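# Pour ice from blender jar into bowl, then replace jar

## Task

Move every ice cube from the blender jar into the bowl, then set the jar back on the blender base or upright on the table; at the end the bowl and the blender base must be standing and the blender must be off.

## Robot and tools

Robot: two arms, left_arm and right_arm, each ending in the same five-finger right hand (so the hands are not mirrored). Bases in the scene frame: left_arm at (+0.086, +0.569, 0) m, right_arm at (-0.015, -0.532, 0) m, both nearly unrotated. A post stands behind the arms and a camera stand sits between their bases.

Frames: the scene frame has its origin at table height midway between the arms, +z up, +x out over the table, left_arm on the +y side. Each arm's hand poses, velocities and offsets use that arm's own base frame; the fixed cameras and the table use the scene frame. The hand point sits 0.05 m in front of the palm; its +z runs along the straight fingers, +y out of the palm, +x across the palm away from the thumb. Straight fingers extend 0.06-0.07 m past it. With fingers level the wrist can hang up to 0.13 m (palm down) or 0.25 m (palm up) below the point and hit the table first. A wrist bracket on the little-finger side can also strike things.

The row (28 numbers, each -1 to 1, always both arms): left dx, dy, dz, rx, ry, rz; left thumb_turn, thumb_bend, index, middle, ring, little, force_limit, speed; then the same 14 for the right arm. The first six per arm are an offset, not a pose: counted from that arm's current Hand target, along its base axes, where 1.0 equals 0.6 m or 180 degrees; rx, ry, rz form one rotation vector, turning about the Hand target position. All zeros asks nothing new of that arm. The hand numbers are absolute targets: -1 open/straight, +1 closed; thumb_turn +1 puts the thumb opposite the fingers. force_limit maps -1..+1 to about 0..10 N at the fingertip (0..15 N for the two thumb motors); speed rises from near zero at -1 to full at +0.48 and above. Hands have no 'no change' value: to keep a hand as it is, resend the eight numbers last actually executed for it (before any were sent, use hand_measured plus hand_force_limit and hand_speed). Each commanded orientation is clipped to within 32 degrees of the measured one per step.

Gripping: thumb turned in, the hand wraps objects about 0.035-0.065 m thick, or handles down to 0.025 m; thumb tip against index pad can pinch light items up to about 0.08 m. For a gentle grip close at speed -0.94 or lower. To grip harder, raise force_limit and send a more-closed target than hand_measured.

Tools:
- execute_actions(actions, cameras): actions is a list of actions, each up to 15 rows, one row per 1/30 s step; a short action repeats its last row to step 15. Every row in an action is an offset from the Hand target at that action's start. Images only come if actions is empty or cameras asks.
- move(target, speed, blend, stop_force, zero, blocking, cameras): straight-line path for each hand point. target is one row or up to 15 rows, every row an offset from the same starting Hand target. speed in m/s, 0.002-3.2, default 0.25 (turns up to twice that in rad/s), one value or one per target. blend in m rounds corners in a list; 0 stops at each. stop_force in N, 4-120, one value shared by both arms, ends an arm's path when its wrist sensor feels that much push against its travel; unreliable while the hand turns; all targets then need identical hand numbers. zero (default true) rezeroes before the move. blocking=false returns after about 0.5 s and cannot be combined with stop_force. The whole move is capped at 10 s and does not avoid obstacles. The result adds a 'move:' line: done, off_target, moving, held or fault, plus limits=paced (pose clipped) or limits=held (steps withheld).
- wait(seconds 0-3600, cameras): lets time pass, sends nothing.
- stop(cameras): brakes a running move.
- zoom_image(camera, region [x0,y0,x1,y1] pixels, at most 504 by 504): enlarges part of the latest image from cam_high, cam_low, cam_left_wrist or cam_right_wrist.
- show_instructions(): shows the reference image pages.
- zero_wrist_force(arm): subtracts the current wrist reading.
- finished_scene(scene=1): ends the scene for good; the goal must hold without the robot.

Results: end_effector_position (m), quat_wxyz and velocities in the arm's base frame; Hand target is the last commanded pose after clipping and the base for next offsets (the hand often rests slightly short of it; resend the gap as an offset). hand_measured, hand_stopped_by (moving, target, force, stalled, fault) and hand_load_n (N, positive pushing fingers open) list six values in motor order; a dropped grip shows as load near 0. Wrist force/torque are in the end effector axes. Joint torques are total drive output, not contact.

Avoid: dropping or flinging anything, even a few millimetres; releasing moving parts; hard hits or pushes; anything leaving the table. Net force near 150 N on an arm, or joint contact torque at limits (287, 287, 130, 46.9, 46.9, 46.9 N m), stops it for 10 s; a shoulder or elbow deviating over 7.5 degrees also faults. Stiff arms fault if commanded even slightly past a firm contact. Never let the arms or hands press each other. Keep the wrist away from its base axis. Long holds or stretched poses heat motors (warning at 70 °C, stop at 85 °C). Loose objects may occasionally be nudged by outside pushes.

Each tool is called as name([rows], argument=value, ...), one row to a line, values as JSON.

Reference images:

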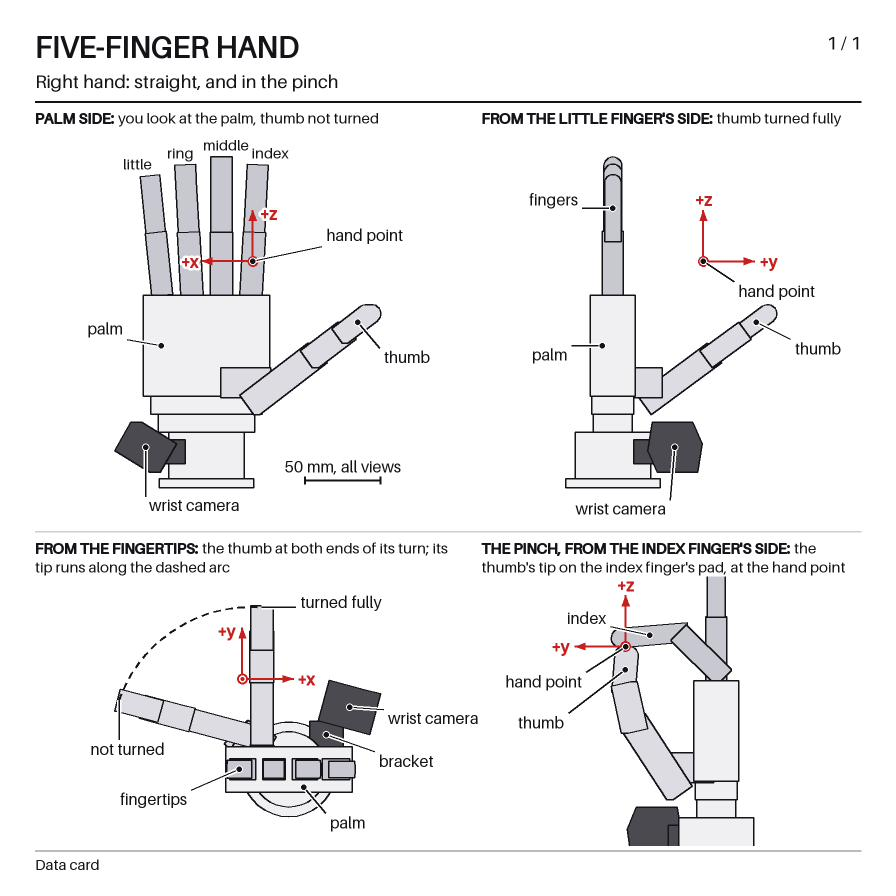

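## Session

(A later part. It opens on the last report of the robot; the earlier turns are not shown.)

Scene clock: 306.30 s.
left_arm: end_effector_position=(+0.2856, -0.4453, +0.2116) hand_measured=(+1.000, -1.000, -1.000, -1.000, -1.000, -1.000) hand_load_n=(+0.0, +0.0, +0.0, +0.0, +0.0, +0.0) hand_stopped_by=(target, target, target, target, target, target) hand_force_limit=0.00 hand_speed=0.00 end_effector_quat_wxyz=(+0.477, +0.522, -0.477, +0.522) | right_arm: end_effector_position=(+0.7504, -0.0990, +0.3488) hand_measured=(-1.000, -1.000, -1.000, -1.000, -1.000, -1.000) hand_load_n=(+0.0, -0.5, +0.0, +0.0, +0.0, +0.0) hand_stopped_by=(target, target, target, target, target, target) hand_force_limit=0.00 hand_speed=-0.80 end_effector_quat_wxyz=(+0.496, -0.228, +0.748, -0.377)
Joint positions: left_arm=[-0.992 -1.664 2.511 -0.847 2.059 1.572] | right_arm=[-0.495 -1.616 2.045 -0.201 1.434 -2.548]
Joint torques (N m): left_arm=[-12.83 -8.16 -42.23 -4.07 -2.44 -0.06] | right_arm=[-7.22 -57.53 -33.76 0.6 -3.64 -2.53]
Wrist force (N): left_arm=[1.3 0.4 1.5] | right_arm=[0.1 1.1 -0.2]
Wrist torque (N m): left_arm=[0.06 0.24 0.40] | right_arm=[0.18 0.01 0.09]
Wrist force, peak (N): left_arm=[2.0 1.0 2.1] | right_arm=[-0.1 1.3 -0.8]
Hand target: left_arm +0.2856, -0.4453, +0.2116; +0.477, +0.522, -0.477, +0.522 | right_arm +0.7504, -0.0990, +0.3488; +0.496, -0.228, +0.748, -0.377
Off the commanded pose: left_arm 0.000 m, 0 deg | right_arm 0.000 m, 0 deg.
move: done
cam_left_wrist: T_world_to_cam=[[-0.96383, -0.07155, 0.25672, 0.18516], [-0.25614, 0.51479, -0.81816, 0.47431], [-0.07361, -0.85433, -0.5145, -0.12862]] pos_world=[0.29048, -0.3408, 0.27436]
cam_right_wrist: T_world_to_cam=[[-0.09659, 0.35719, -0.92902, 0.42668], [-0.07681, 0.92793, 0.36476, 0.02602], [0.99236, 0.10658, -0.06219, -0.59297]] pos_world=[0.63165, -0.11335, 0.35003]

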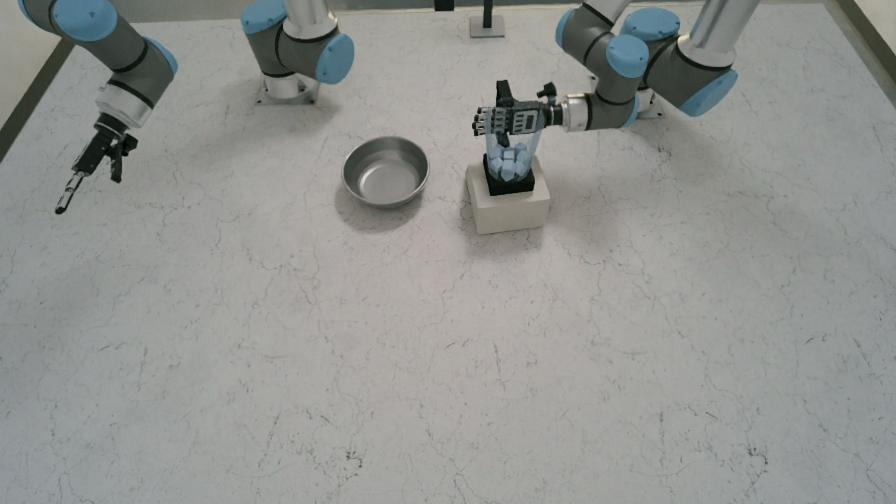

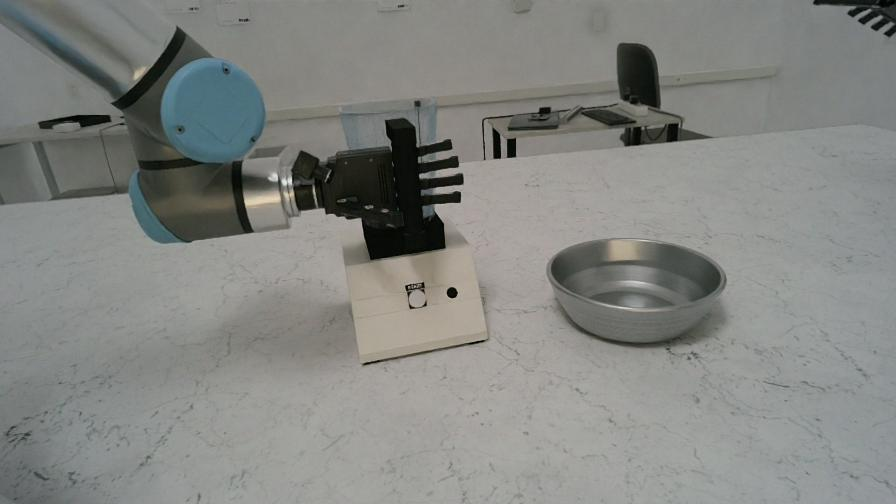

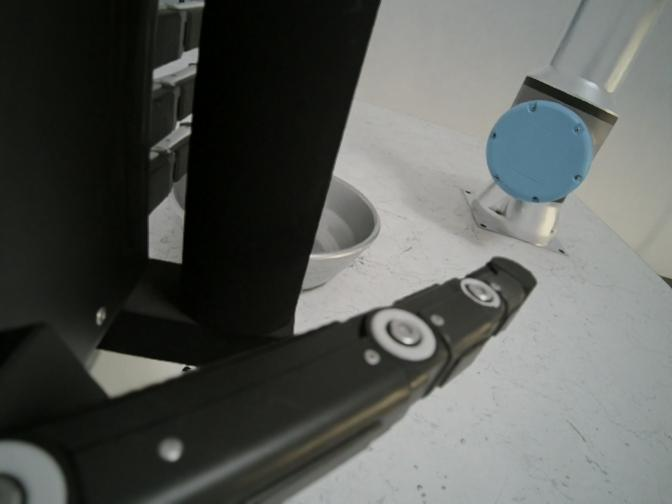

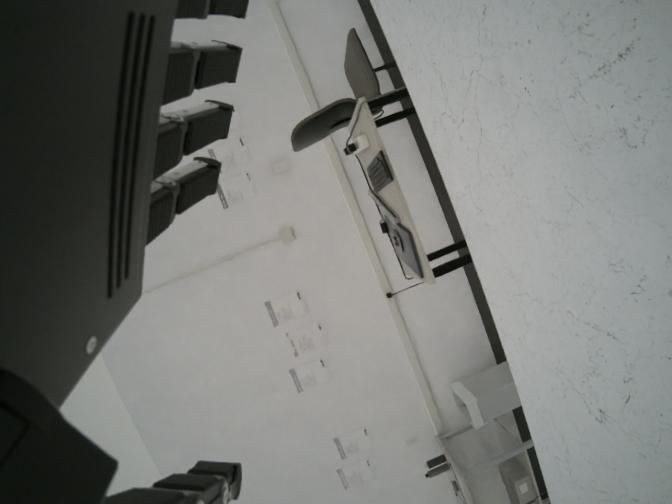

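execute_actions([
  [[0,0,0,0,0,0,1,-1,-0.2,-0.2,-0.2,-0.2,-0.4,-0.6,0,0,0,0,0,0,-1,-1,-1,-1,-1,-1,0,-0.8]],
  [[0,0,0,0,0,0,1,-1,-0.2,-0.2,-0.2,-0.2,-0.4,-0.6,0,0,0,0,0,0,-1,-1,-1,-1,-1,-1,0,-0.8]],
  [[0,0,0,0,0,0,1,-1,-0.2,-0.2,-0.2,-0.2,-0.4,-0.6,0,0,0,0,0,0,-1,-1,-1,-1,-1,-1,0,-0.8]],
], cameras=["cam_low","cam_left_wrist"])

zoom_image(camera="cam_low", region=[320, 90, 500, 270])

Scene clock: 312.77 s.
left_arm: end_effector_position=(+0.2856, -0.4453, +0.2116) hand_measured=(+1.000, -1.000, -0.200, -0.200, -0.200, -0.200) hand_load_n=(+0.0, +0.5, +0.0, +0.0, +0.0, +0.0) hand_stopped_by=(target, target, target, target, target, target) hand_force_limit=-0.40 hand_speed=-0.60 end_effector_quat_wxyz=(+0.477, +0.522, -0.477, +0.522) | right_arm: end_effector_position=(+0.7504, -0.0990, +0.3488) hand_measured=(-1.000, -1.000, -1.000, -1.000, -1.000, -1.000) hand_load_n=(+0.0, +0.0, +0.0, +0.0, +0.0, +0.0) hand_stopped_by=(target, target, target, target, target, target) hand_force_limit=0.00 hand_speed=-0.80 end_effector_quat_wxyz=(+0.496, -0.228, +0.748, -0.377)
Joint positions: left_arm=[-0.992 -1.664 2.511 -0.847 2.059 1.572] | right_arm=[-0.495 -1.616 2.045 -0.201 1.434 -2.548]
Joint torques (N m): left_arm=[-10.17 -9.15 -40.63 -3.49 -0.49 -2.89] | right_arm=[-8.49 -56.74 -33.54 0.75 -3.62 -2.69]
Wrist force (N): left_arm=[1.2 0.9 1.7] | right_arm=[0.0 0.9 -0.3]
Wrist torque (N m): left_arm=[0.13 0.27 0.42] | right_arm=[0.14 0.02 0.08]
Wrist force, peak (N): left_arm=[2.1 0.5 1.7] | right_arm=[-0.5 1.4 -0.7]
Hand target: left_arm +0.2856, -0.4453, +0.2116; +0.477, +0.522, -0.477, +0.522 | right_arm +0.7504, -0.0990, +0.3488; +0.496, -0.228, +0.748, -0.377
Off the commanded pose: left_arm 0.000 m, 0 deg | right_arm 0.000 m, 0 deg.
Step readings (end_effector_position of left_arm | right_arm):
0: (+0.2856, -0.4453, +0.2116) | (+0.7504, -0.0990, +0.3488)
1: (+0.2856, -0.4453, +0.2116) | (+0.7504, -0.0990, +0.3488)
2: (+0.2856, -0.4453, +0.2116) | (+0.7504, -0.0990, +0.3488)
4: (+0.2856, -0.4453, +0.2116) | (+0.7504, -0.0990, +0.3488)
8: (+0.2856, -0.4453, +0.2116) | (+0.7504, -0.0990, +0.3488)
15: (+0.2856, -0.4453, +0.2116) | (+0.7504, -0.0990, +0.3488)
16: (+0.2856, -0.4453, +0.2116) | (+0.7504, -0.0990, +0.3488)
17: (+0.2856, -0.4453, +0.2116) | (+0.7504, -0.0990, +0.3488)
19: (+0.2856, -0.4453, +0.2116) | (+0.7504, -0.0990, +0.3488)
23: (+0.2856, -0.4453, +0.2116) | (+0.7504, -0.0990, +0.3488)
30: (+0.2856, -0.4453, +0.2116) | (+0.7504, -0.0990, +0.3488)
31: (+0.2856, -0.4453, +0.2116) | (+0.7504, -0.0990, +0.3488)
32: (+0.2856, -0.4453, +0.2116) | (+0.7504, -0.0990, +0.3488)
34: (+0.2856, -0.4453, +0.2116) | (+0.7504, -0.0990, +0.3488)
38: (+0.2856, -0.4453, +0.2116) | (+0.7504, -0.0990, +0.3488)
45: (+0.2856, -0.4453, +0.2116) | (+0.7504, -0.0990, +0.3488)
cam_left_wrist: T_world_to_cam=[[-0.96381, -0.0716, 0.2568, 0.18511], [-0.25623, 0.51478, -0.81814, 0.47433], [-0.07361, -0.85433, -0.5145, -0.12862]] pos_world=[0.29048, -0.3408, 0.27436]

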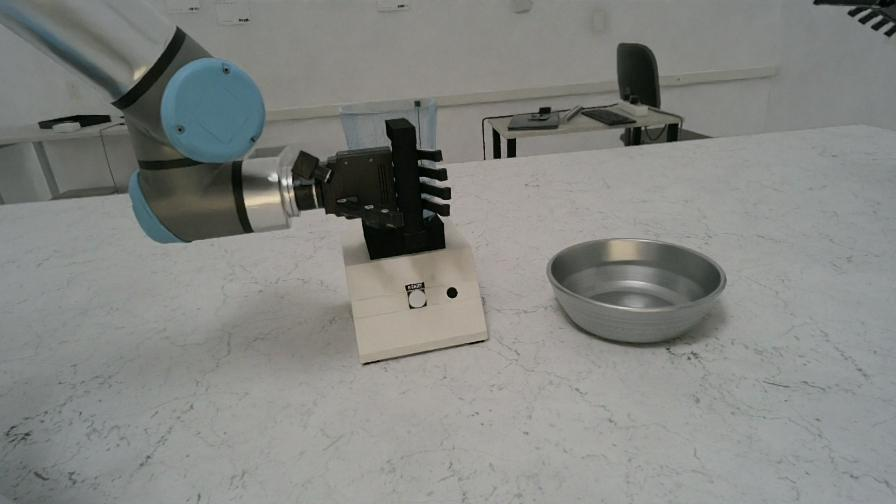

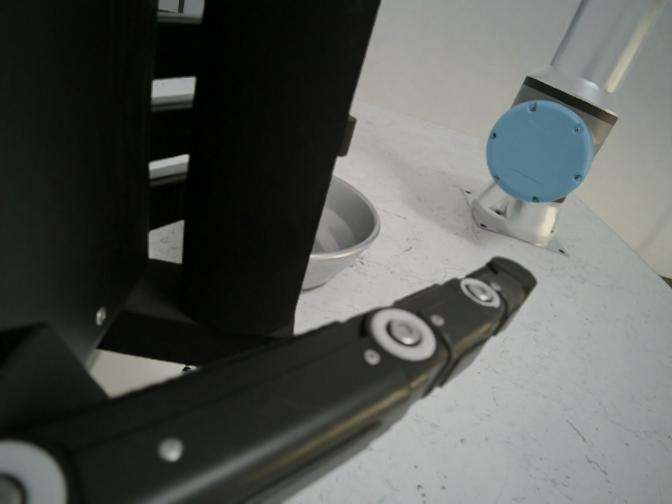

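Scaled by 2.800 from the camera's image (finer frame: 1280x720).

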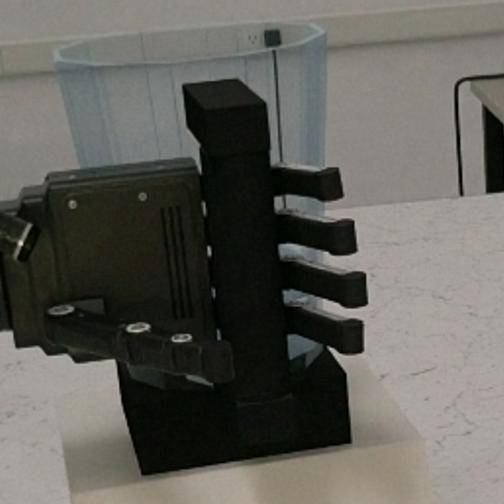

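execute_actions([
  [[0,0,0,0,0,0,1,-1,0.1,0.1,0.1,0.1,-0.4,-0.7,0,0,0,0,0,0,-1,-1,-1,-1,-1,-1,0,-0.8]],
  [[0,0,0,0,0,0,1,-1,0.1,0.1,0.1,0.1,-0.4,-0.7,0,0,0,0,0,0,-1,-1,-1,-1,-1,-1,0,-0.8]],
  [[0,0,0,0,0,0,1,-1,0.1,0.1,0.1,0.1,-0.4,-0.7,0,0,0,0,0,0,-1,-1,-1,-1,-1,-1,0,-0.8]],
], cameras=["cam_low","cam_left_wrist"])

zoom_image(camera="cam_low", region=[320, 90, 500, 270])

Scene clock: 317.73 s.
left_arm: end_effector_position=(+0.2856, -0.4453, +0.2116) hand_measured=(+1.000, -1.000, +0.100, +0.100, +0.100, +0.100) hand_load_n=(+0.0, +0.0, +0.0, +0.0, +0.0, +0.0) hand_stopped_by=(target, target, target, target, target, target) hand_force_limit=-0.40 hand_speed=-0.70 end_effector_quat_wxyz=(+0.477, +0.522, -0.477, +0.522) | right_arm: end_effector_position=(+0.7504, -0.0990, +0.3488) hand_measured=(-1.000, -1.000, -1.000, -1.000, -1.000, -1.000) hand_load_n=(-0.5, +0.0, +0.0, +0.0, +0.0, +0.0) hand_stopped_by=(target, target, target, target, target, target) hand_force_limit=0.00 hand_speed=-0.80 end_effector_quat_wxyz=(+0.496, -0.228, +0.748, -0.377)
Joint positions: left_arm=[-0.992 -1.664 2.511 -0.847 2.059 1.572] | right_arm=[-0.495 -1.616 2.045 -0.201 1.434 -2.548]
Joint torques (N m): left_arm=[-7.81 -10.75 -36.82 -1.78 0.71 -2.74] | right_arm=[-6.74 -56.95 -33.72 0.53 -3.49 -2.78]
Wrist force (N): left_arm=[1.6 -0.2 2.1] | right_arm=[0.0 1.4 -0.3]
Wrist torque (N m): left_arm=[0.11 0.20 0.39] | right_arm=[0.22 0.03 0.09]
Wrist force, peak (N): left_arm=[1.9 -0.4 2.9] | right_arm=[-0.3 1.4 -0.9]
Hand target: left_arm +0.2856, -0.4453, +0.2116; +0.477, +0.522, -0.477, +0.522 | right_arm +0.7504, -0.0990, +0.3488; +0.496, -0.228, +0.748, -0.377
Off the commanded pose: left_arm 0.000 m, 0 deg | right_arm 0.000 m, 0 deg.
Step readings (end_effector_position of left_arm | right_arm):
0: (+0.2856, -0.4453, +0.2116) | (+0.7504, -0.0990, +0.3488)
1: (+0.2856, -0.4453, +0.2116) | (+0.7504, -0.0990, +0.3488)
2: (+0.2856, -0.4453, +0.2116) | (+0.7504, -0.0990, +0.3488)
4: (+0.2856, -0.4453, +0.2116) | (+0.7504, -0.0990, +0.3488)
8: (+0.2856, -0.4453, +0.2116) | (+0.7504, -0.0990, +0.3488)
15: (+0.2856, -0.4453, +0.2116) | (+0.7504, -0.0990, +0.3488)
16: (+0.2856, -0.4453, +0.2116) | (+0.7504, -0.0990, +0.3488)
17: (+0.2856, -0.4453, +0.2116) | (+0.7504, -0.0990, +0.3488)
19: (+0.2856, -0.4453, +0.2116) | (+0.7504, -0.0990, +0.3488)
23: (+0.2856, -0.4453, +0.2116) | (+0.7504, -0.0990, +0.3488)
30: (+0.2856, -0.4453, +0.2116) | (+0.7504, -0.0990, +0.3488)
31: (+0.2856, -0.4453, +0.2116) | (+0.7504, -0.0990, +0.3488)
32: (+0.2856, -0.4453, +0.2116) | (+0.7504, -0.0990, +0.3488)
34: (+0.2856, -0.4453, +0.2116) | (+0.7504, -0.0990, +0.3488)
38: (+0.2856, -0.4453, +0.2116) | (+0.7504, -0.0990, +0.3488)
45: (+0.2856, -0.4453, +0.2116) | (+0.7504, -0.0990, +0.3488)
cam_left_wrist: T_world_to_cam=[[-0.96381, -0.0716, 0.2568, 0.18511], [-0.25623, 0.51478, -0.81814, 0.47433], [-0.07361, -0.85433, -0.5145, -0.12862]] pos_world=[0.29048, -0.3408, 0.27436]

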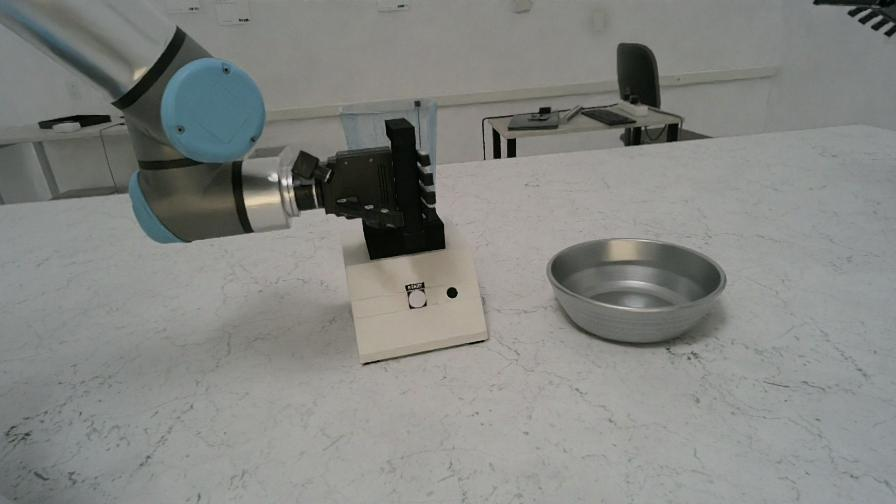

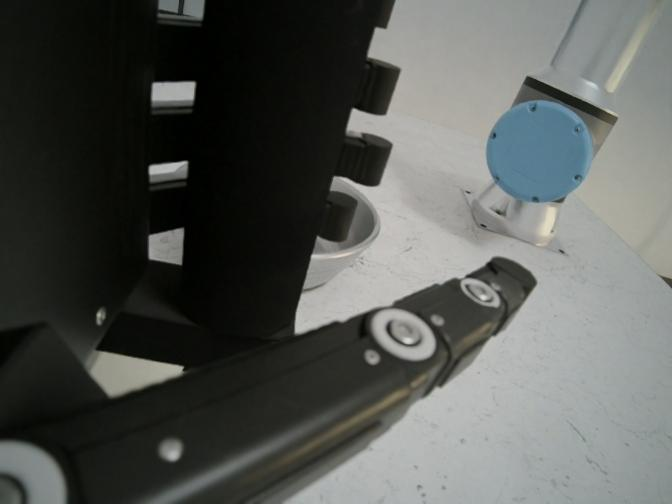

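Scaled by 2.800 from the camera's image (finer frame: 1280x720).

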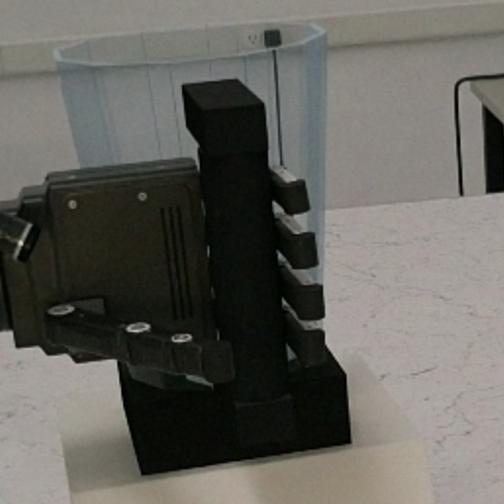

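execute_actions([
  [[0,0,0,0,0,0,1,-1,0.3,0.3,0.3,0.3,-0.4,-0.8,0,0,0,0,0,0,-1,-1,-1,-1,-1,-1,0,-0.8]],
  [[0,0,0,0,0,0,1,-1,0.3,0.3,0.3,0.3,-0.4,-0.8,0,0,0,0,0,0,-1,-1,-1,-1,-1,-1,0,-0.8]],
  [[0,0,0,0,0,0,1,-1,0.3,0.3,0.3,0.3,-0.4,-0.8,0,0,0,0,0,0,-1,-1,-1,-1,-1,-1,0,-0.8]],
], cameras=["cam_low","cam_left_wrist"])

zoom_image(camera="cam_low", region=[320, 90, 500, 270])

Scene clock: 323.30 s.
left_arm: end_effector_position=(+0.2856, -0.4453, +0.2116) hand_measured=(+1.000, -1.000, +0.264, +0.298, +0.282, +0.300) hand_load_n=(+0.0, +0.0, -0.5, +4.0, +0.0, +2.0) hand_stopped_by=(target, target, force, force, force, target) hand_force_limit=-0.40 hand_speed=-0.80 end_effector_quat_wxyz=(+0.477, +0.522, -0.477, +0.522) | right_arm: end_effector_position=(+0.7504, -0.0990, +0.3488) hand_measured=(-1.000, -1.000, -1.000, -1.000, -1.000, -1.000) hand_load_n=(-0.5, +0.0, +0.0, +0.0, +0.0, +0.0) hand_stopped_by=(target, target, target, target, target, target) hand_force_limit=0.00 hand_speed=-0.80 end_effector_quat_wxyz=(+0.496, -0.228, +0.748, -0.377)
Joint positions: left_arm=[-0.992 -1.664 2.511 -0.847 2.059 1.572] | right_arm=[-0.495 -1.616 2.045 -0.201 1.434 -2.548]
Joint torques (N m): left_arm=[-4.35 -12.17 -27.9 -0.2 0.82 -1.12] | right_arm=[-7.07 -55.91 -33.73 0.3 -3.74 -2.61]
Wrist force (N): left_arm=[4.2 -1.8 11.6] | right_arm=[-0.3 1.0 -0.6]
Wrist torque (N m): left_arm=[-0.10 -0.01 0.40] | right_arm=[0.18 0.07 0.07]
Wrist force, peak (N): left_arm=[4.5 -1.6 12.3] | right_arm=[-0.2 1.6 -0.5]
Hand target: left_arm +0.2856, -0.4453, +0.2116; +0.477, +0.522, -0.477, +0.522 | right_arm +0.7504, -0.0990, +0.3488; +0.496, -0.228, +0.748, -0.377
Off the commanded pose: left_arm 0.000 m, 0 deg | right_arm 0.000 m, 0 deg.
Step readings (end_effector_position of left_arm | right_arm):
0: (+0.2856, -0.4453, +0.2116) | (+0.7504, -0.0990, +0.3488)
1: (+0.2856, -0.4453, +0.2116) | (+0.7504, -0.0990, +0.3488)
2: (+0.2856, -0.4453, +0.2116) | (+0.7504, -0.0990, +0.3488)
4: (+0.2856, -0.4453, +0.2116) | (+0.7504, -0.0990, +0.3488)
8: (+0.2856, -0.4453, +0.2116) | (+0.7504, -0.0990, +0.3488)
15: (+0.2856, -0.4453, +0.2116) | (+0.7504, -0.0990, +0.3488)
16: (+0.2856, -0.4453, +0.2116) | (+0.7504, -0.0990, +0.3488)
17: (+0.2856, -0.4453, +0.2116) | (+0.7504, -0.0990, +0.3488)
19: (+0.2856, -0.4453, +0.2116) | (+0.7504, -0.0990, +0.3488)
23: (+0.2856, -0.4453, +0.2116) | (+0.7504, -0.0990, +0.3488)
30: (+0.2856, -0.4453, +0.2116) | (+0.7504, -0.0990, +0.3488)
31: (+0.2856, -0.4453, +0.2116) | (+0.7504, -0.0990, +0.3488)
32: (+0.2856, -0.4453, +0.2116) | (+0.7504, -0.0990, +0.3488)
34: (+0.2856, -0.4453, +0.2116) | (+0.7504, -0.0990, +0.3488)
38: (+0.2856, -0.4453, +0.2116) | (+0.7504, -0.0990, +0.3488)
45: (+0.2856, -0.4453, +0.2116) | (+0.7504, -0.0990, +0.3488)
cam_left_wrist: T_world_to_cam=[[-0.96383, -0.07155, 0.25672, 0.18516], [-0.25614, 0.51479, -0.81816, 0.47431], [-0.07361, -0.85433, -0.5145, -0.12862]] pos_world=[0.29048, -0.3408, 0.27436]

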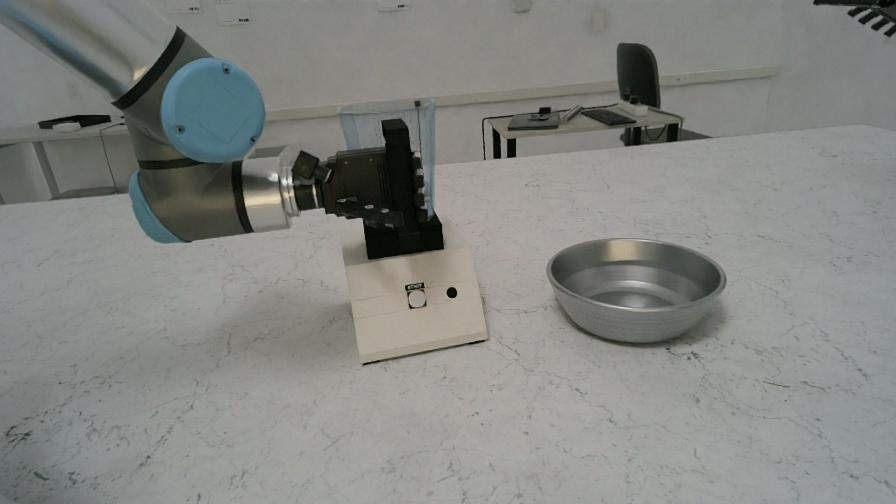

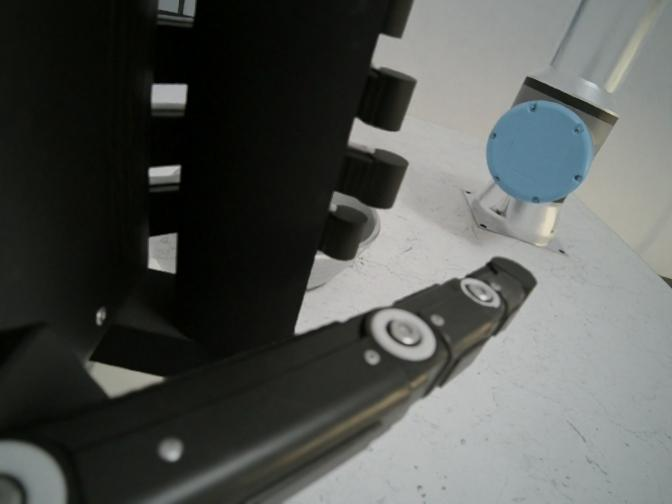

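Scaled by 2.800 from the camera's image (finer frame: 1280x720).

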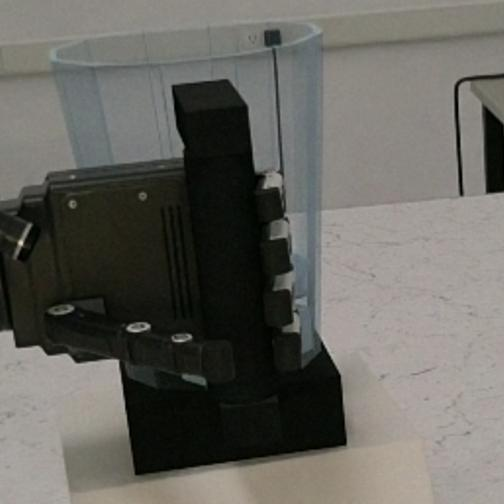

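execute_actions([
  [[0,0,0,0,0,0,1,0.3,0.3,0.3,0.3,0.3,-0.3,-0.7,0,0,0,0,0,0,-1,-1,-1,-1,-1,-1,0,-0.8]],
  [[0,0,0,0,0,0,1,0.3,0.3,0.3,0.3,0.3,-0.3,-0.7,0,0,0,0,0,0,-1,-1,-1,-1,-1,-1,0,-0.8]],
  [[0,0,0,0,0,0,1,0.3,0.3,0.3,0.3,0.3,-0.3,-0.7,0,0,0,0,0,0,-1,-1,-1,-1,-1,-1,0,-0.8]],
  [[0,0,0,0,0,0,1,0.3,0.3,0.3,0.3,0.3,-0.3,-0.7,0,0,0,0,0,0,-1,-1,-1,-1,-1,-1,0,-0.8]],
], cameras=["cam_low","cam_left_wrist"])

zoom_image(camera="cam_low", region=[320, 90, 500, 270])

Scene clock: 334.80 s.
left_arm: end_effector_position=(+0.2856, -0.4453, +0.2116) hand_measured=(+1.000, -0.292, +0.264, +0.296, +0.282, +0.300) hand_load_n=(+1.0, +6.0, +0.0, +5.0, +0.0, +3.0) hand_stopped_by=(target, force, force, force, force, target) hand_force_limit=-0.30 hand_speed=-0.70 end_effector_quat_wxyz=(+0.477, +0.522, -0.477, +0.522) | right_arm: end_effector_position=(+0.7504, -0.0990, +0.3488) hand_measured=(-1.000, -1.000, -1.000, -1.000, -1.000, -1.000) hand_load_n=(-0.5, +0.0, -0.5, +0.0, +0.0, +0.0) hand_stopped_by=(target, target, target, target, target, target) hand_force_limit=0.00 hand_speed=-0.80 end_effector_quat_wxyz=(+0.496, -0.228, +0.748, -0.377)
Joint positions: left_arm=[-0.992 -1.664 2.511 -0.847 2.059 1.572] | right_arm=[-0.495 -1.616 2.045 -0.201 1.434 -2.548]
Joint torques (N m): left_arm=[-0.48 -14.64 -16.02 1.85 0.91 0.73] | right_arm=[-7.56 -57.42 -34.39 0.36 -3.6 -2.72]
Wrist force (N): left_arm=[3.9 -2.1 11.6] | right_arm=[-0.1 1.1 -0.4]
Wrist torque (N m): left_arm=[-0.10 -0.13 0.41] | right_arm=[0.17 0.05 0.08]
Wrist force, peak (N): left_arm=[4.6 -1.8 12.2] | right_arm=[-0.2 1.6 -0.7]
Hand target: left_arm +0.2856, -0.4453, +0.2116; +0.477, +0.522, -0.477, +0.522 | right_arm +0.7504, -0.0990, +0.3488; +0.496, -0.228, +0.748, -0.377
Off the commanded pose: left_arm 0.000 m, 0 deg | right_arm 0.000 m, 0 deg.
Step readings (end_effector_position of left_arm | right_arm):
0: (+0.2856, -0.4453, +0.2116) | (+0.7504, -0.0990, +0.3488)
1: (+0.2856, -0.4453, +0.2116) | (+0.7504, -0.0990, +0.3488)
2: (+0.2856, -0.4453, +0.2116) | (+0.7504, -0.0990, +0.3488)
4: (+0.2856, -0.4453, +0.2116) | (+0.7504, -0.0990, +0.3488)
8: (+0.2856, -0.4453, +0.2116) | (+0.7504, -0.0990, +0.3488)
15: (+0.2856, -0.4453, +0.2116) | (+0.7504, -0.0990, +0.3488)
16: (+0.2856, -0.4453, +0.2116) | (+0.7504, -0.0990, +0.3488)
17: (+0.2856, -0.4453, +0.2116) | (+0.7504, -0.0990, +0.3488)
19: (+0.2856, -0.4453, +0.2116) | (+0.7504, -0.0990, +0.3488)
23: (+0.2856, -0.4453, +0.2116) | (+0.7504, -0.0990, +0.3488)
30: (+0.2856, -0.4453, +0.2116) | (+0.7504, -0.0990, +0.3488)
31: (+0.2856, -0.4453, +0.2116) | (+0.7504, -0.0990, +0.3488)
32: (+0.2856, -0.4453, +0.2116) | (+0.7504, -0.0990, +0.3488)
34: (+0.2856, -0.4453, +0.2116) | (+0.7504, -0.0990, +0.3488)
38: (+0.2856, -0.4453, +0.2116) | (+0.7504, -0.0990, +0.3488)
45: (+0.2856, -0.4453, +0.2116) | (+0.7504, -0.0990, +0.3488)
46: (+0.2856, -0.4453, +0.2116) | (+0.7504, -0.0990, +0.3488)
47: (+0.2856, -0.4453, +0.2116) | (+0.7504, -0.0990, +0.3488)
49: (+0.2856, -0.4453, +0.2116) | (+0.7504, -0.0990, +0.3488)
53: (+0.2856, -0.4453, +0.2116) | (+0.7504, -0.0990, +0.3488)
60: (+0.2856, -0.4453, +0.2116) | (+0.7504, -0.0990, +0.3488)
cam_left_wrist: T_world_to_cam=[[-0.96381, -0.0716, 0.2568, 0.18511], [-0.25623, 0.51478, -0.81814, 0.47433], [-0.07361, -0.85433, -0.5145, -0.12862]] pos_world=[0.29048, -0.3408, 0.27436]

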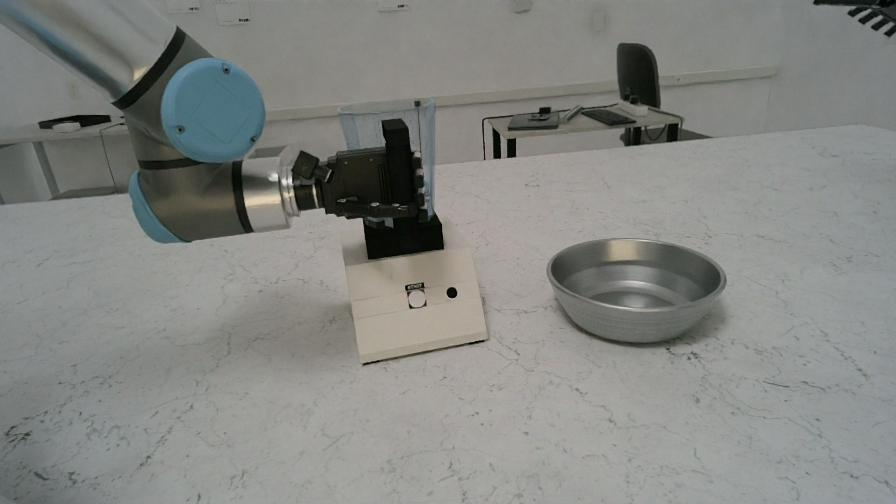

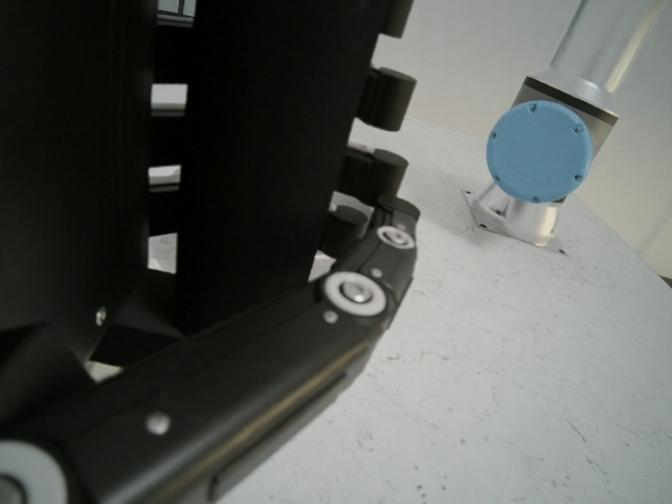

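Scaled by 2.800 from the camera's image (finer frame: 1280x720).

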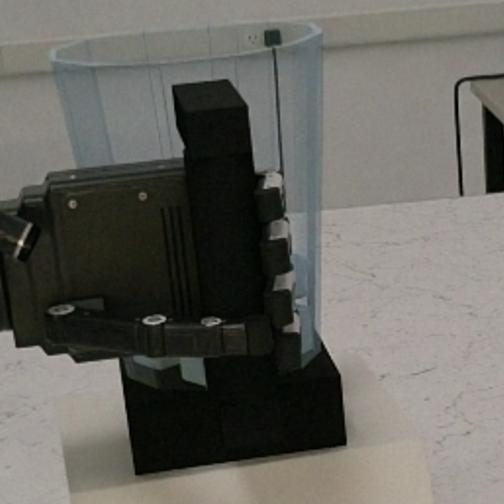

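execute_actions([
  [[0,0,0,0,0,0,1,-0.29,0.5,0.5,0.5,0.5,0.4,-0.8,0,0,0,0,0,0,-1,-1,-1,-1,-1,-1,0,-0.8]],
  [[0,0,0,0,0,0,1,-0.29,0.5,0.5,0.5,0.5,0.4,-0.8,0,0,0,0,0,0,-1,-1,-1,-1,-1,-1,0,-0.8]],
  [[0,0,0,0,0,0,1,-0.29,0.5,0.5,0.5,0.5,0.4,-0.8,0,0,0,0,0,0,-1,-1,-1,-1,-1,-1,0,-0.8]],
], cameras=["cam_low","cam_left_wrist"])

zoom_image(camera="cam_low", region=[320, 90, 500, 270])

Scene clock: 344.03 s.
left_arm: end_effector_position=(+0.2856, -0.4453, +0.2116) hand_measured=(+1.000, -0.294, +0.390, +0.310, +0.482, +0.500) hand_load_n=(+0.5, +9.5, +8.0, +7.5, +7.0, +3.5) hand_stopped_by=(target, target, force, force, force, target) hand_force_limit=0.40 hand_speed=-0.80 end_effector_quat_wxyz=(+0.477, +0.522, -0.477, +0.522) | right_arm: end_effector_position=(+0.7504, -0.0990, +0.3488) hand_measured=(-1.000, -1.000, -1.000, -1.000, -1.000, -1.000) hand_load_n=(+0.0, +0.0, +0.0, +0.0, +0.0, +0.0) hand_stopped_by=(target, target, target, target, target, target) hand_force_limit=0.00 hand_speed=-0.80 end_effector_quat_wxyz=(+0.496, -0.228, +0.748, -0.377)
Joint positions: left_arm=[-0.992 -1.664 2.511 -0.847 2.059 1.572] | right_arm=[-0.495 -1.616 2.045 -0.201 1.434 -2.548]
Joint torques (N m): left_arm=[1.69 -14.61 -21 1.99 0.95 1.34] | right_arm=[-7.24 -56.46 -34.6 0.24 -3.44 -2.48]
Wrist force (N): left_arm=[6.2 7.0 12.8] | right_arm=[-0.3 1.0 -0.6]
Wrist torque (N m): left_arm=[0.04 -0.33 0.80] | right_arm=[0.18 0.08 0.06]
Wrist force, peak (N): left_arm=[9.1 8.2 13.3] | right_arm=[-0.2 1.6 -0.7]
Hand target: left_arm +0.2856, -0.4453, +0.2116; +0.477, +0.522, -0.477, +0.522 | right_arm +0.7504, -0.0990, +0.3488; +0.496, -0.228, +0.748, -0.377
Off the commanded pose: left_arm 0.000 m, 0 deg | right_arm 0.000 m, 0 deg.
Step readings (end_effector_position of left_arm | right_arm):
0: (+0.2856, -0.4453, +0.2116) | (+0.7504, -0.0990, +0.3488)
1: (+0.2856, -0.4453, +0.2116) | (+0.7504, -0.0990, +0.3488)
2: (+0.2856, -0.4453, +0.2116) | (+0.7504, -0.0990, +0.3488)
4: (+0.2856, -0.4453, +0.2116) | (+0.7504, -0.0990, +0.3488)
8: (+0.2856, -0.4453, +0.2116) | (+0.7504, -0.0990, +0.3488)
15: (+0.2856, -0.4453, +0.2116) | (+0.7504, -0.0990, +0.3488)
16: (+0.2856, -0.4453, +0.2116) | (+0.7504, -0.0990, +0.3488)
17: (+0.2856, -0.4453, +0.2116) | (+0.7504, -0.0990, +0.3488)
19: (+0.2856, -0.4453, +0.2116) | (+0.7504, -0.0990, +0.3488)
23: (+0.2856, -0.4453, +0.2116) | (+0.7504, -0.0990, +0.3488)
30: (+0.2856, -0.4453, +0.2116) | (+0.7504, -0.0990, +0.3488)
31: (+0.2856, -0.4453, +0.2116) | (+0.7504, -0.0990, +0.3488)
32: (+0.2856, -0.4453, +0.2116) | (+0.7504, -0.0990, +0.3488)
34: (+0.2856, -0.4453, +0.2116) | (+0.7504, -0.0990, +0.3488)
38: (+0.2856, -0.4453, +0.2116) | (+0.7504, -0.0990, +0.3488)
45: (+0.2856, -0.4453, +0.2116) | (+0.7504, -0.0990, +0.3488)
cam_left_wrist: T_world_to_cam=[[-0.96381, -0.0716, 0.2568, 0.18511], [-0.25623, 0.51478, -0.81814, 0.47433], [-0.07361, -0.85433, -0.5145, -0.12862]] pos_world=[0.29048, -0.3408, 0.27436]

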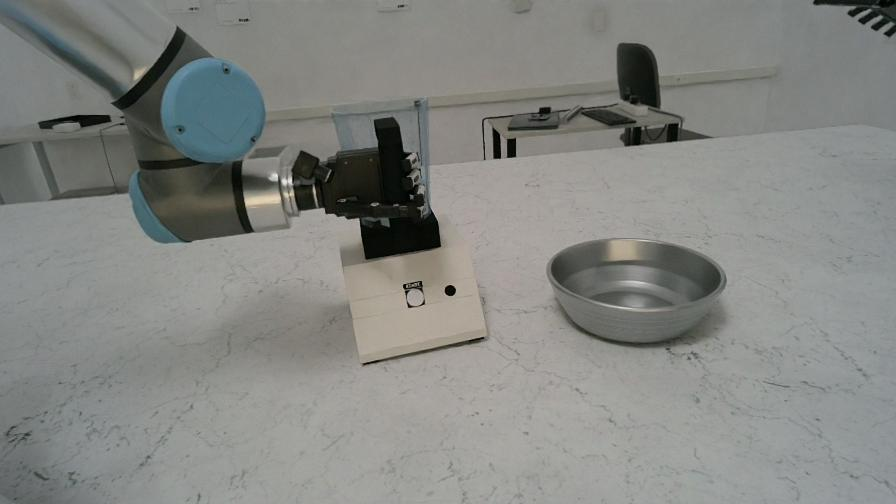

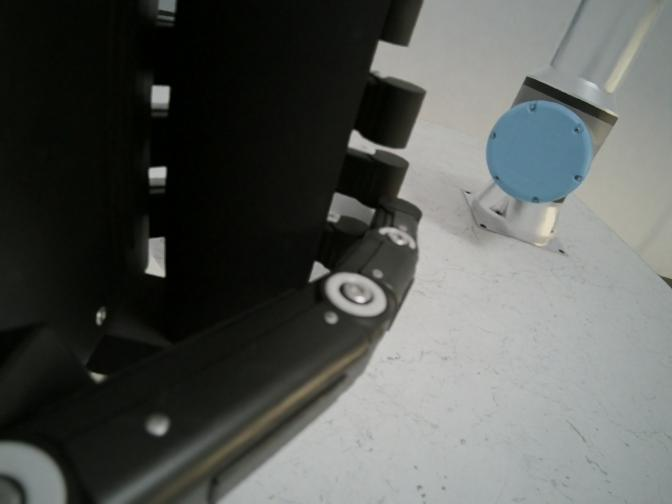

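Scaled by 2.800 from the camera's image (finer frame: 1280x720).

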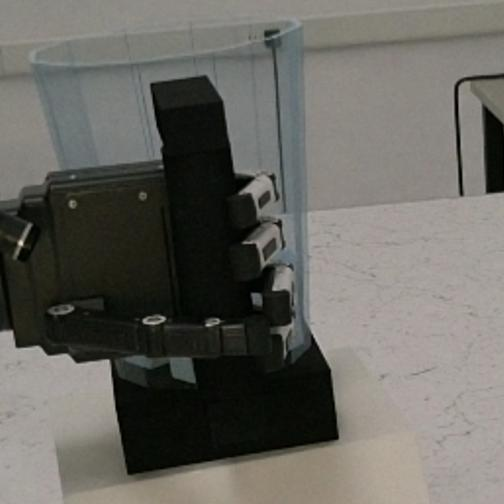

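move(target=[0.0009, -0.01, 0, 0, 0, 0, 1, -0.29, 0.5, 0.5, 0.5, 0.5, 0.4, -0.8, 0, 0, 0, 0, 0, 0, -1, -1, -1, -1, -1, -1, 0, -0.8], speed=0.02, cameras=["cam_low","cam_high"])

zoom_image(camera="cam_low", region=[320, 90, 500, 270])

zoom_image(camera="cam_high", region=[450, 70, 570, 240])

Scene clock: 350.27 s.
left_arm: end_effector_position=(+0.2861, -0.4512, +0.2116) hand_measured=(+1.000, -0.294, +0.390, +0.310, +0.482, +0.500) hand_load_n=(+0.5, +9.5, +8.0, +7.5, +2.0, +1.0) hand_stopped_by=(target, target, force, force, force, target) hand_force_limit=0.40 hand_speed=-0.80 end_effector_quat_wxyz=(+0.477, +0.522, -0.477, +0.522) | right_arm: end_effector_position=(+0.7504, -0.0990, +0.3488) hand_measured=(-1.000, -1.000, -1.000, -1.000, -1.000, -1.000) hand_load_n=(-0.5, +0.0, +0.0, +0.0, +0.0, +0.0) hand_stopped_by=(target, target, target, target, target, target) hand_force_limit=0.00 hand_speed=-0.80 end_effector_quat_wxyz=(+0.496, -0.228, +0.748, -0.377)
Joint positions: left_arm=[-1.001 -1.657 2.506 -0.848 2.051 1.572] | right_arm=[-0.495 -1.616 2.045 -0.201 1.434 -2.548]
Joint torques (N m): left_arm=[-14.8 -10.06 -41.23 -4.44 -3.72 1.66] | right_arm=[-6.81 -56.64 -33.85 0.28 -3.46 -2.66]
Wrist force (N): left_arm=[-0.9 2.6 4.7] | right_arm=[-0.5 1.2 -0.9]
Wrist torque (N m): left_arm=[0.02 0.15 0.47] | right_arm=[0.23 0.11 0.06]
Wrist force, peak (N): left_arm=[7.1 7.5 12.9] | right_arm=[0.0 1.7 -0.2]
Hand target: left_arm +0.2861, -0.4513, +0.2116; +0.477, +0.522, -0.477, +0.522 | right_arm +0.7504, -0.0990, +0.3488; +0.496, -0.228, +0.748, -0.377
Off the commanded pose: left_arm 0.000 m, 0 deg | right_arm 0.000 m, 0 deg.
move: done
Images, in order (width x height): cam_high 896x504, cam_low 896x504.

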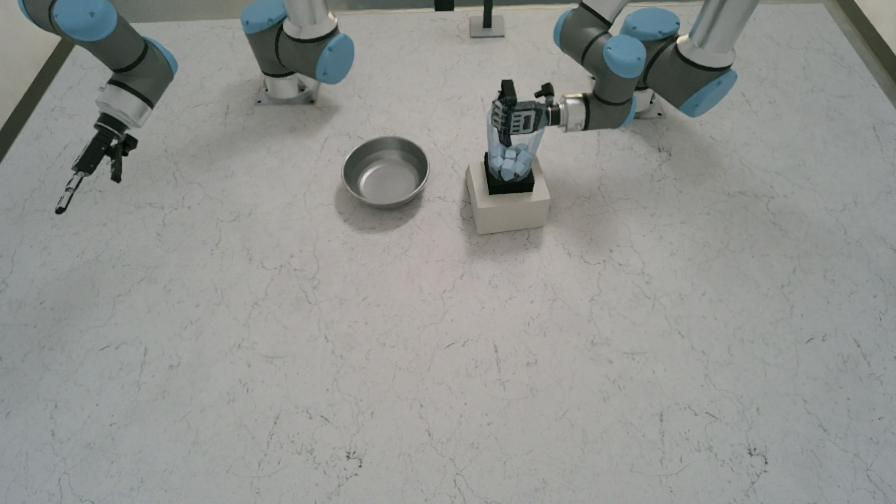

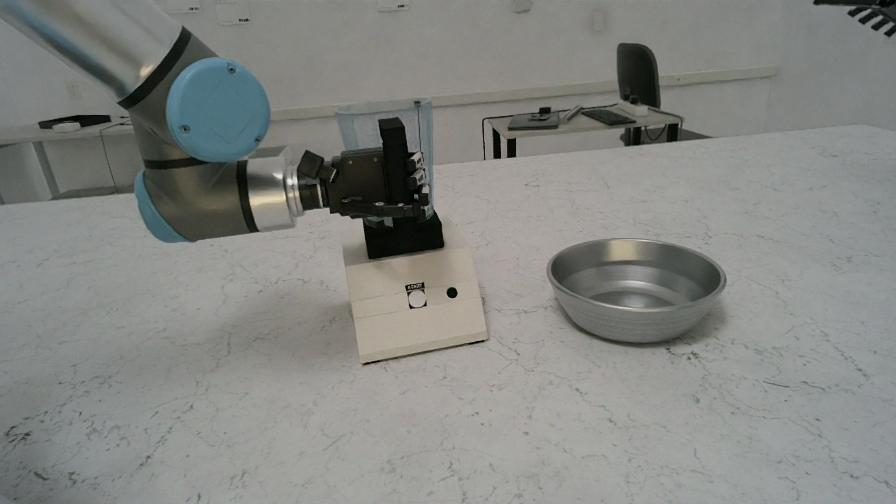

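Scaled by 2.800 from the camera's image (finer frame: 1280x720).

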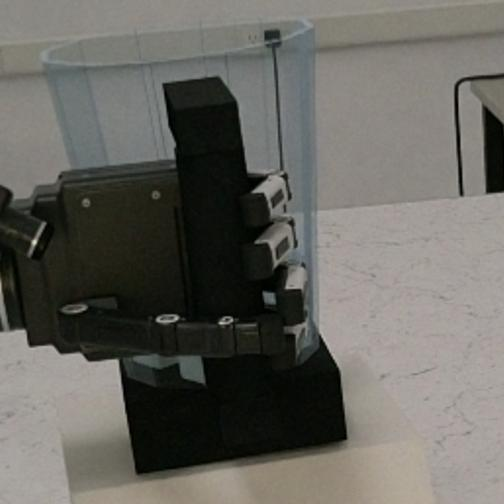

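Scaled by 2.965 from the camera's image (finer frame: 1280x720).

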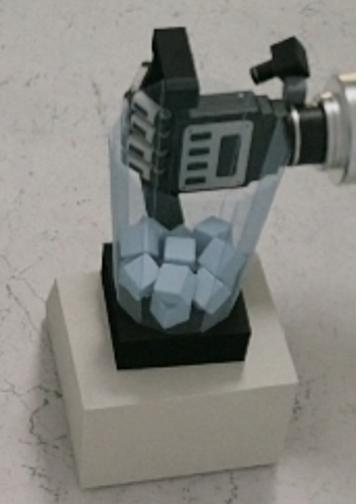

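execute_actions([
  [[0,0,0,0,0,0,1,-0.28,0.7,0.6,0.8,0.8,0.5,-0.85,0,0,0,0,0,0,-1,-1,-1,-1,-1,-1,0,-0.8]],
  [[0,0,0,0,0,0,1,-0.28,0.7,0.6,0.8,0.8,0.5,-0.85,0,0,0,0,0,0,-1,-1,-1,-1,-1,-1,0,-0.8]],
  [[0,0,0,0,0,0,1,-0.28,0.7,0.6,0.8,0.8,0.5,-0.85,0,0,0,0,0,0,-1,-1,-1,-1,-1,-1,0,-0.8]],
], cameras=["cam_low"])

zoom_image(camera="cam_low", region=[320, 90, 500, 270])

Scene clock: 357.03 s.
left_arm: end_effector_position=(+0.2861, -0.4513, +0.2116) hand_measured=(+1.000, -0.290, +0.390, +0.310, +0.536, +0.580) hand_load_n=(+0.5, +11.5, +8.0, +7.5, +2.0, +10.5) hand_stopped_by=(target, force, force, force, force, force) hand_force_limit=0.50 hand_speed=-0.85 end_effector_quat_wxyz=(+0.477, +0.522, -0.477, +0.522) | right_arm: end_effector_position=(+0.7504, -0.0990, +0.3488) hand_measured=(-1.000, -1.000, -1.000, -1.000, -1.000, -1.000) hand_load_n=(+0.0, +0.0, -0.5, +0.0, +0.0, +0.5) hand_stopped_by=(target, target, target, target, target, target) hand_force_limit=0.00 hand_speed=-0.80 end_effector_quat_wxyz=(+0.496, -0.228, +0.748, -0.377)
Joint positions: left_arm=[-1.001 -1.657 2.505 -0.848 2.051 1.572] | right_arm=[-0.495 -1.616 2.045 -0.201 1.434 -2.548]
Joint torques (N m): left_arm=[20.68 -10.04 -15.8 2.12 -3.39 1.43] | right_arm=[-6.59 -55.54 -34.39 0.21 -3.58 -2.64]
Wrist force (N): left_arm=[8.5 10.3 12.5] | right_arm=[-0.5 1.6 -0.3]
Wrist torque (N m): left_arm=[0.12 -0.48 1.08] | right_arm=[0.24 0.10 0.07]
Wrist force, peak (N): left_arm=[9.5 12.0 13.2] | right_arm=[0.1 1.7 -0.7]
Hand target: left_arm +0.2861, -0.4513, +0.2116; +0.477, +0.522, -0.477, +0.522 | right_arm +0.7504, -0.0990, +0.3488; +0.496, -0.228, +0.748, -0.377
Off the commanded pose: left_arm 0.000 m, 0 deg | right_arm 0.000 m, 0 deg.
Step readings (end_effector_position of left_arm | right_arm):
0: (+0.2861, -0.4513, +0.2116) | (+0.7504, -0.0990, +0.3488)
1: (+0.2861, -0.4513, +0.2116) | (+0.7504, -0.0990, +0.3488)
2: (+0.2861, -0.4513, +0.2116) | (+0.7504, -0.0990, +0.3488)
4: (+0.2862, -0.4513, +0.2116) | (+0.7504, -0.0990, +0.3488)
8: (+0.2862, -0.4514, +0.2117) | (+0.7504, -0.0990, +0.3488)
15: (+0.2862, -0.4514, +0.2117) | (+0.7504, -0.0990, +0.3488)
16: (+0.2862, -0.4514, +0.2117) | (+0.7504, -0.0990, +0.3488)
17: (+0.2862, -0.4514, +0.2117) | (+0.7504, -0.0990, +0.3488)
19: (+0.2862, -0.4514, +0.2117) | (+0.7504, -0.0990, +0.3488)
23: (+0.2861, -0.4514, +0.2116) | (+0.7504, -0.0990, +0.3488)
30: (+0.2861, -0.4513, +0.2116) | (+0.7504, -0.0990, +0.3488)
31: (+0.2861, -0.4513, +0.2116) | (+0.7504, -0.0990, +0.3488)
32: (+0.2861, -0.4513, +0.2116) | (+0.7504, -0.0990, +0.3488)
34: (+0.2861, -0.4513, +0.2116) | (+0.7504, -0.0990, +0.3488)
38: (+0.2861, -0.4513, +0.2116) | (+0.7504, -0.0990, +0.3488)
45: (+0.2861, -0.4513, +0.2116) | (+0.7504, -0.0990, +0.3488)

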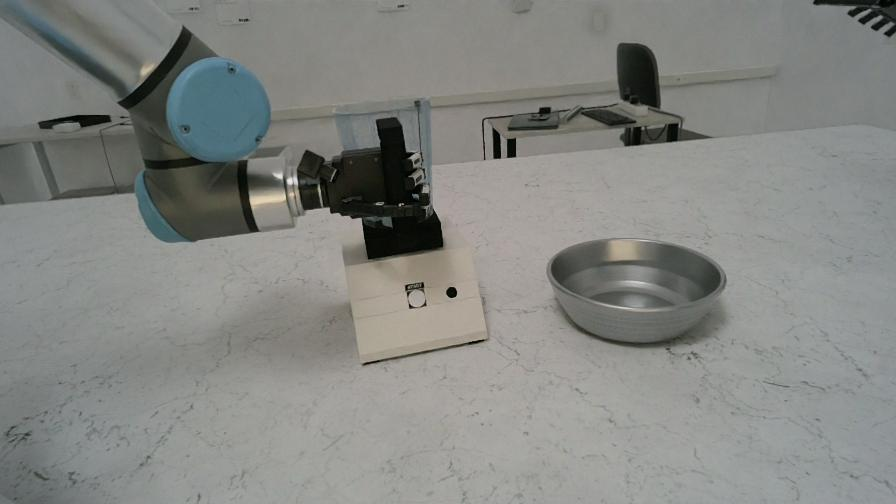

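Scaled by 2.800 from the camera's image (finer frame: 1280x720).

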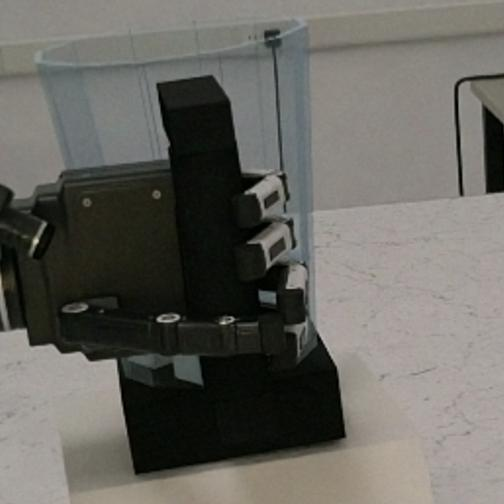

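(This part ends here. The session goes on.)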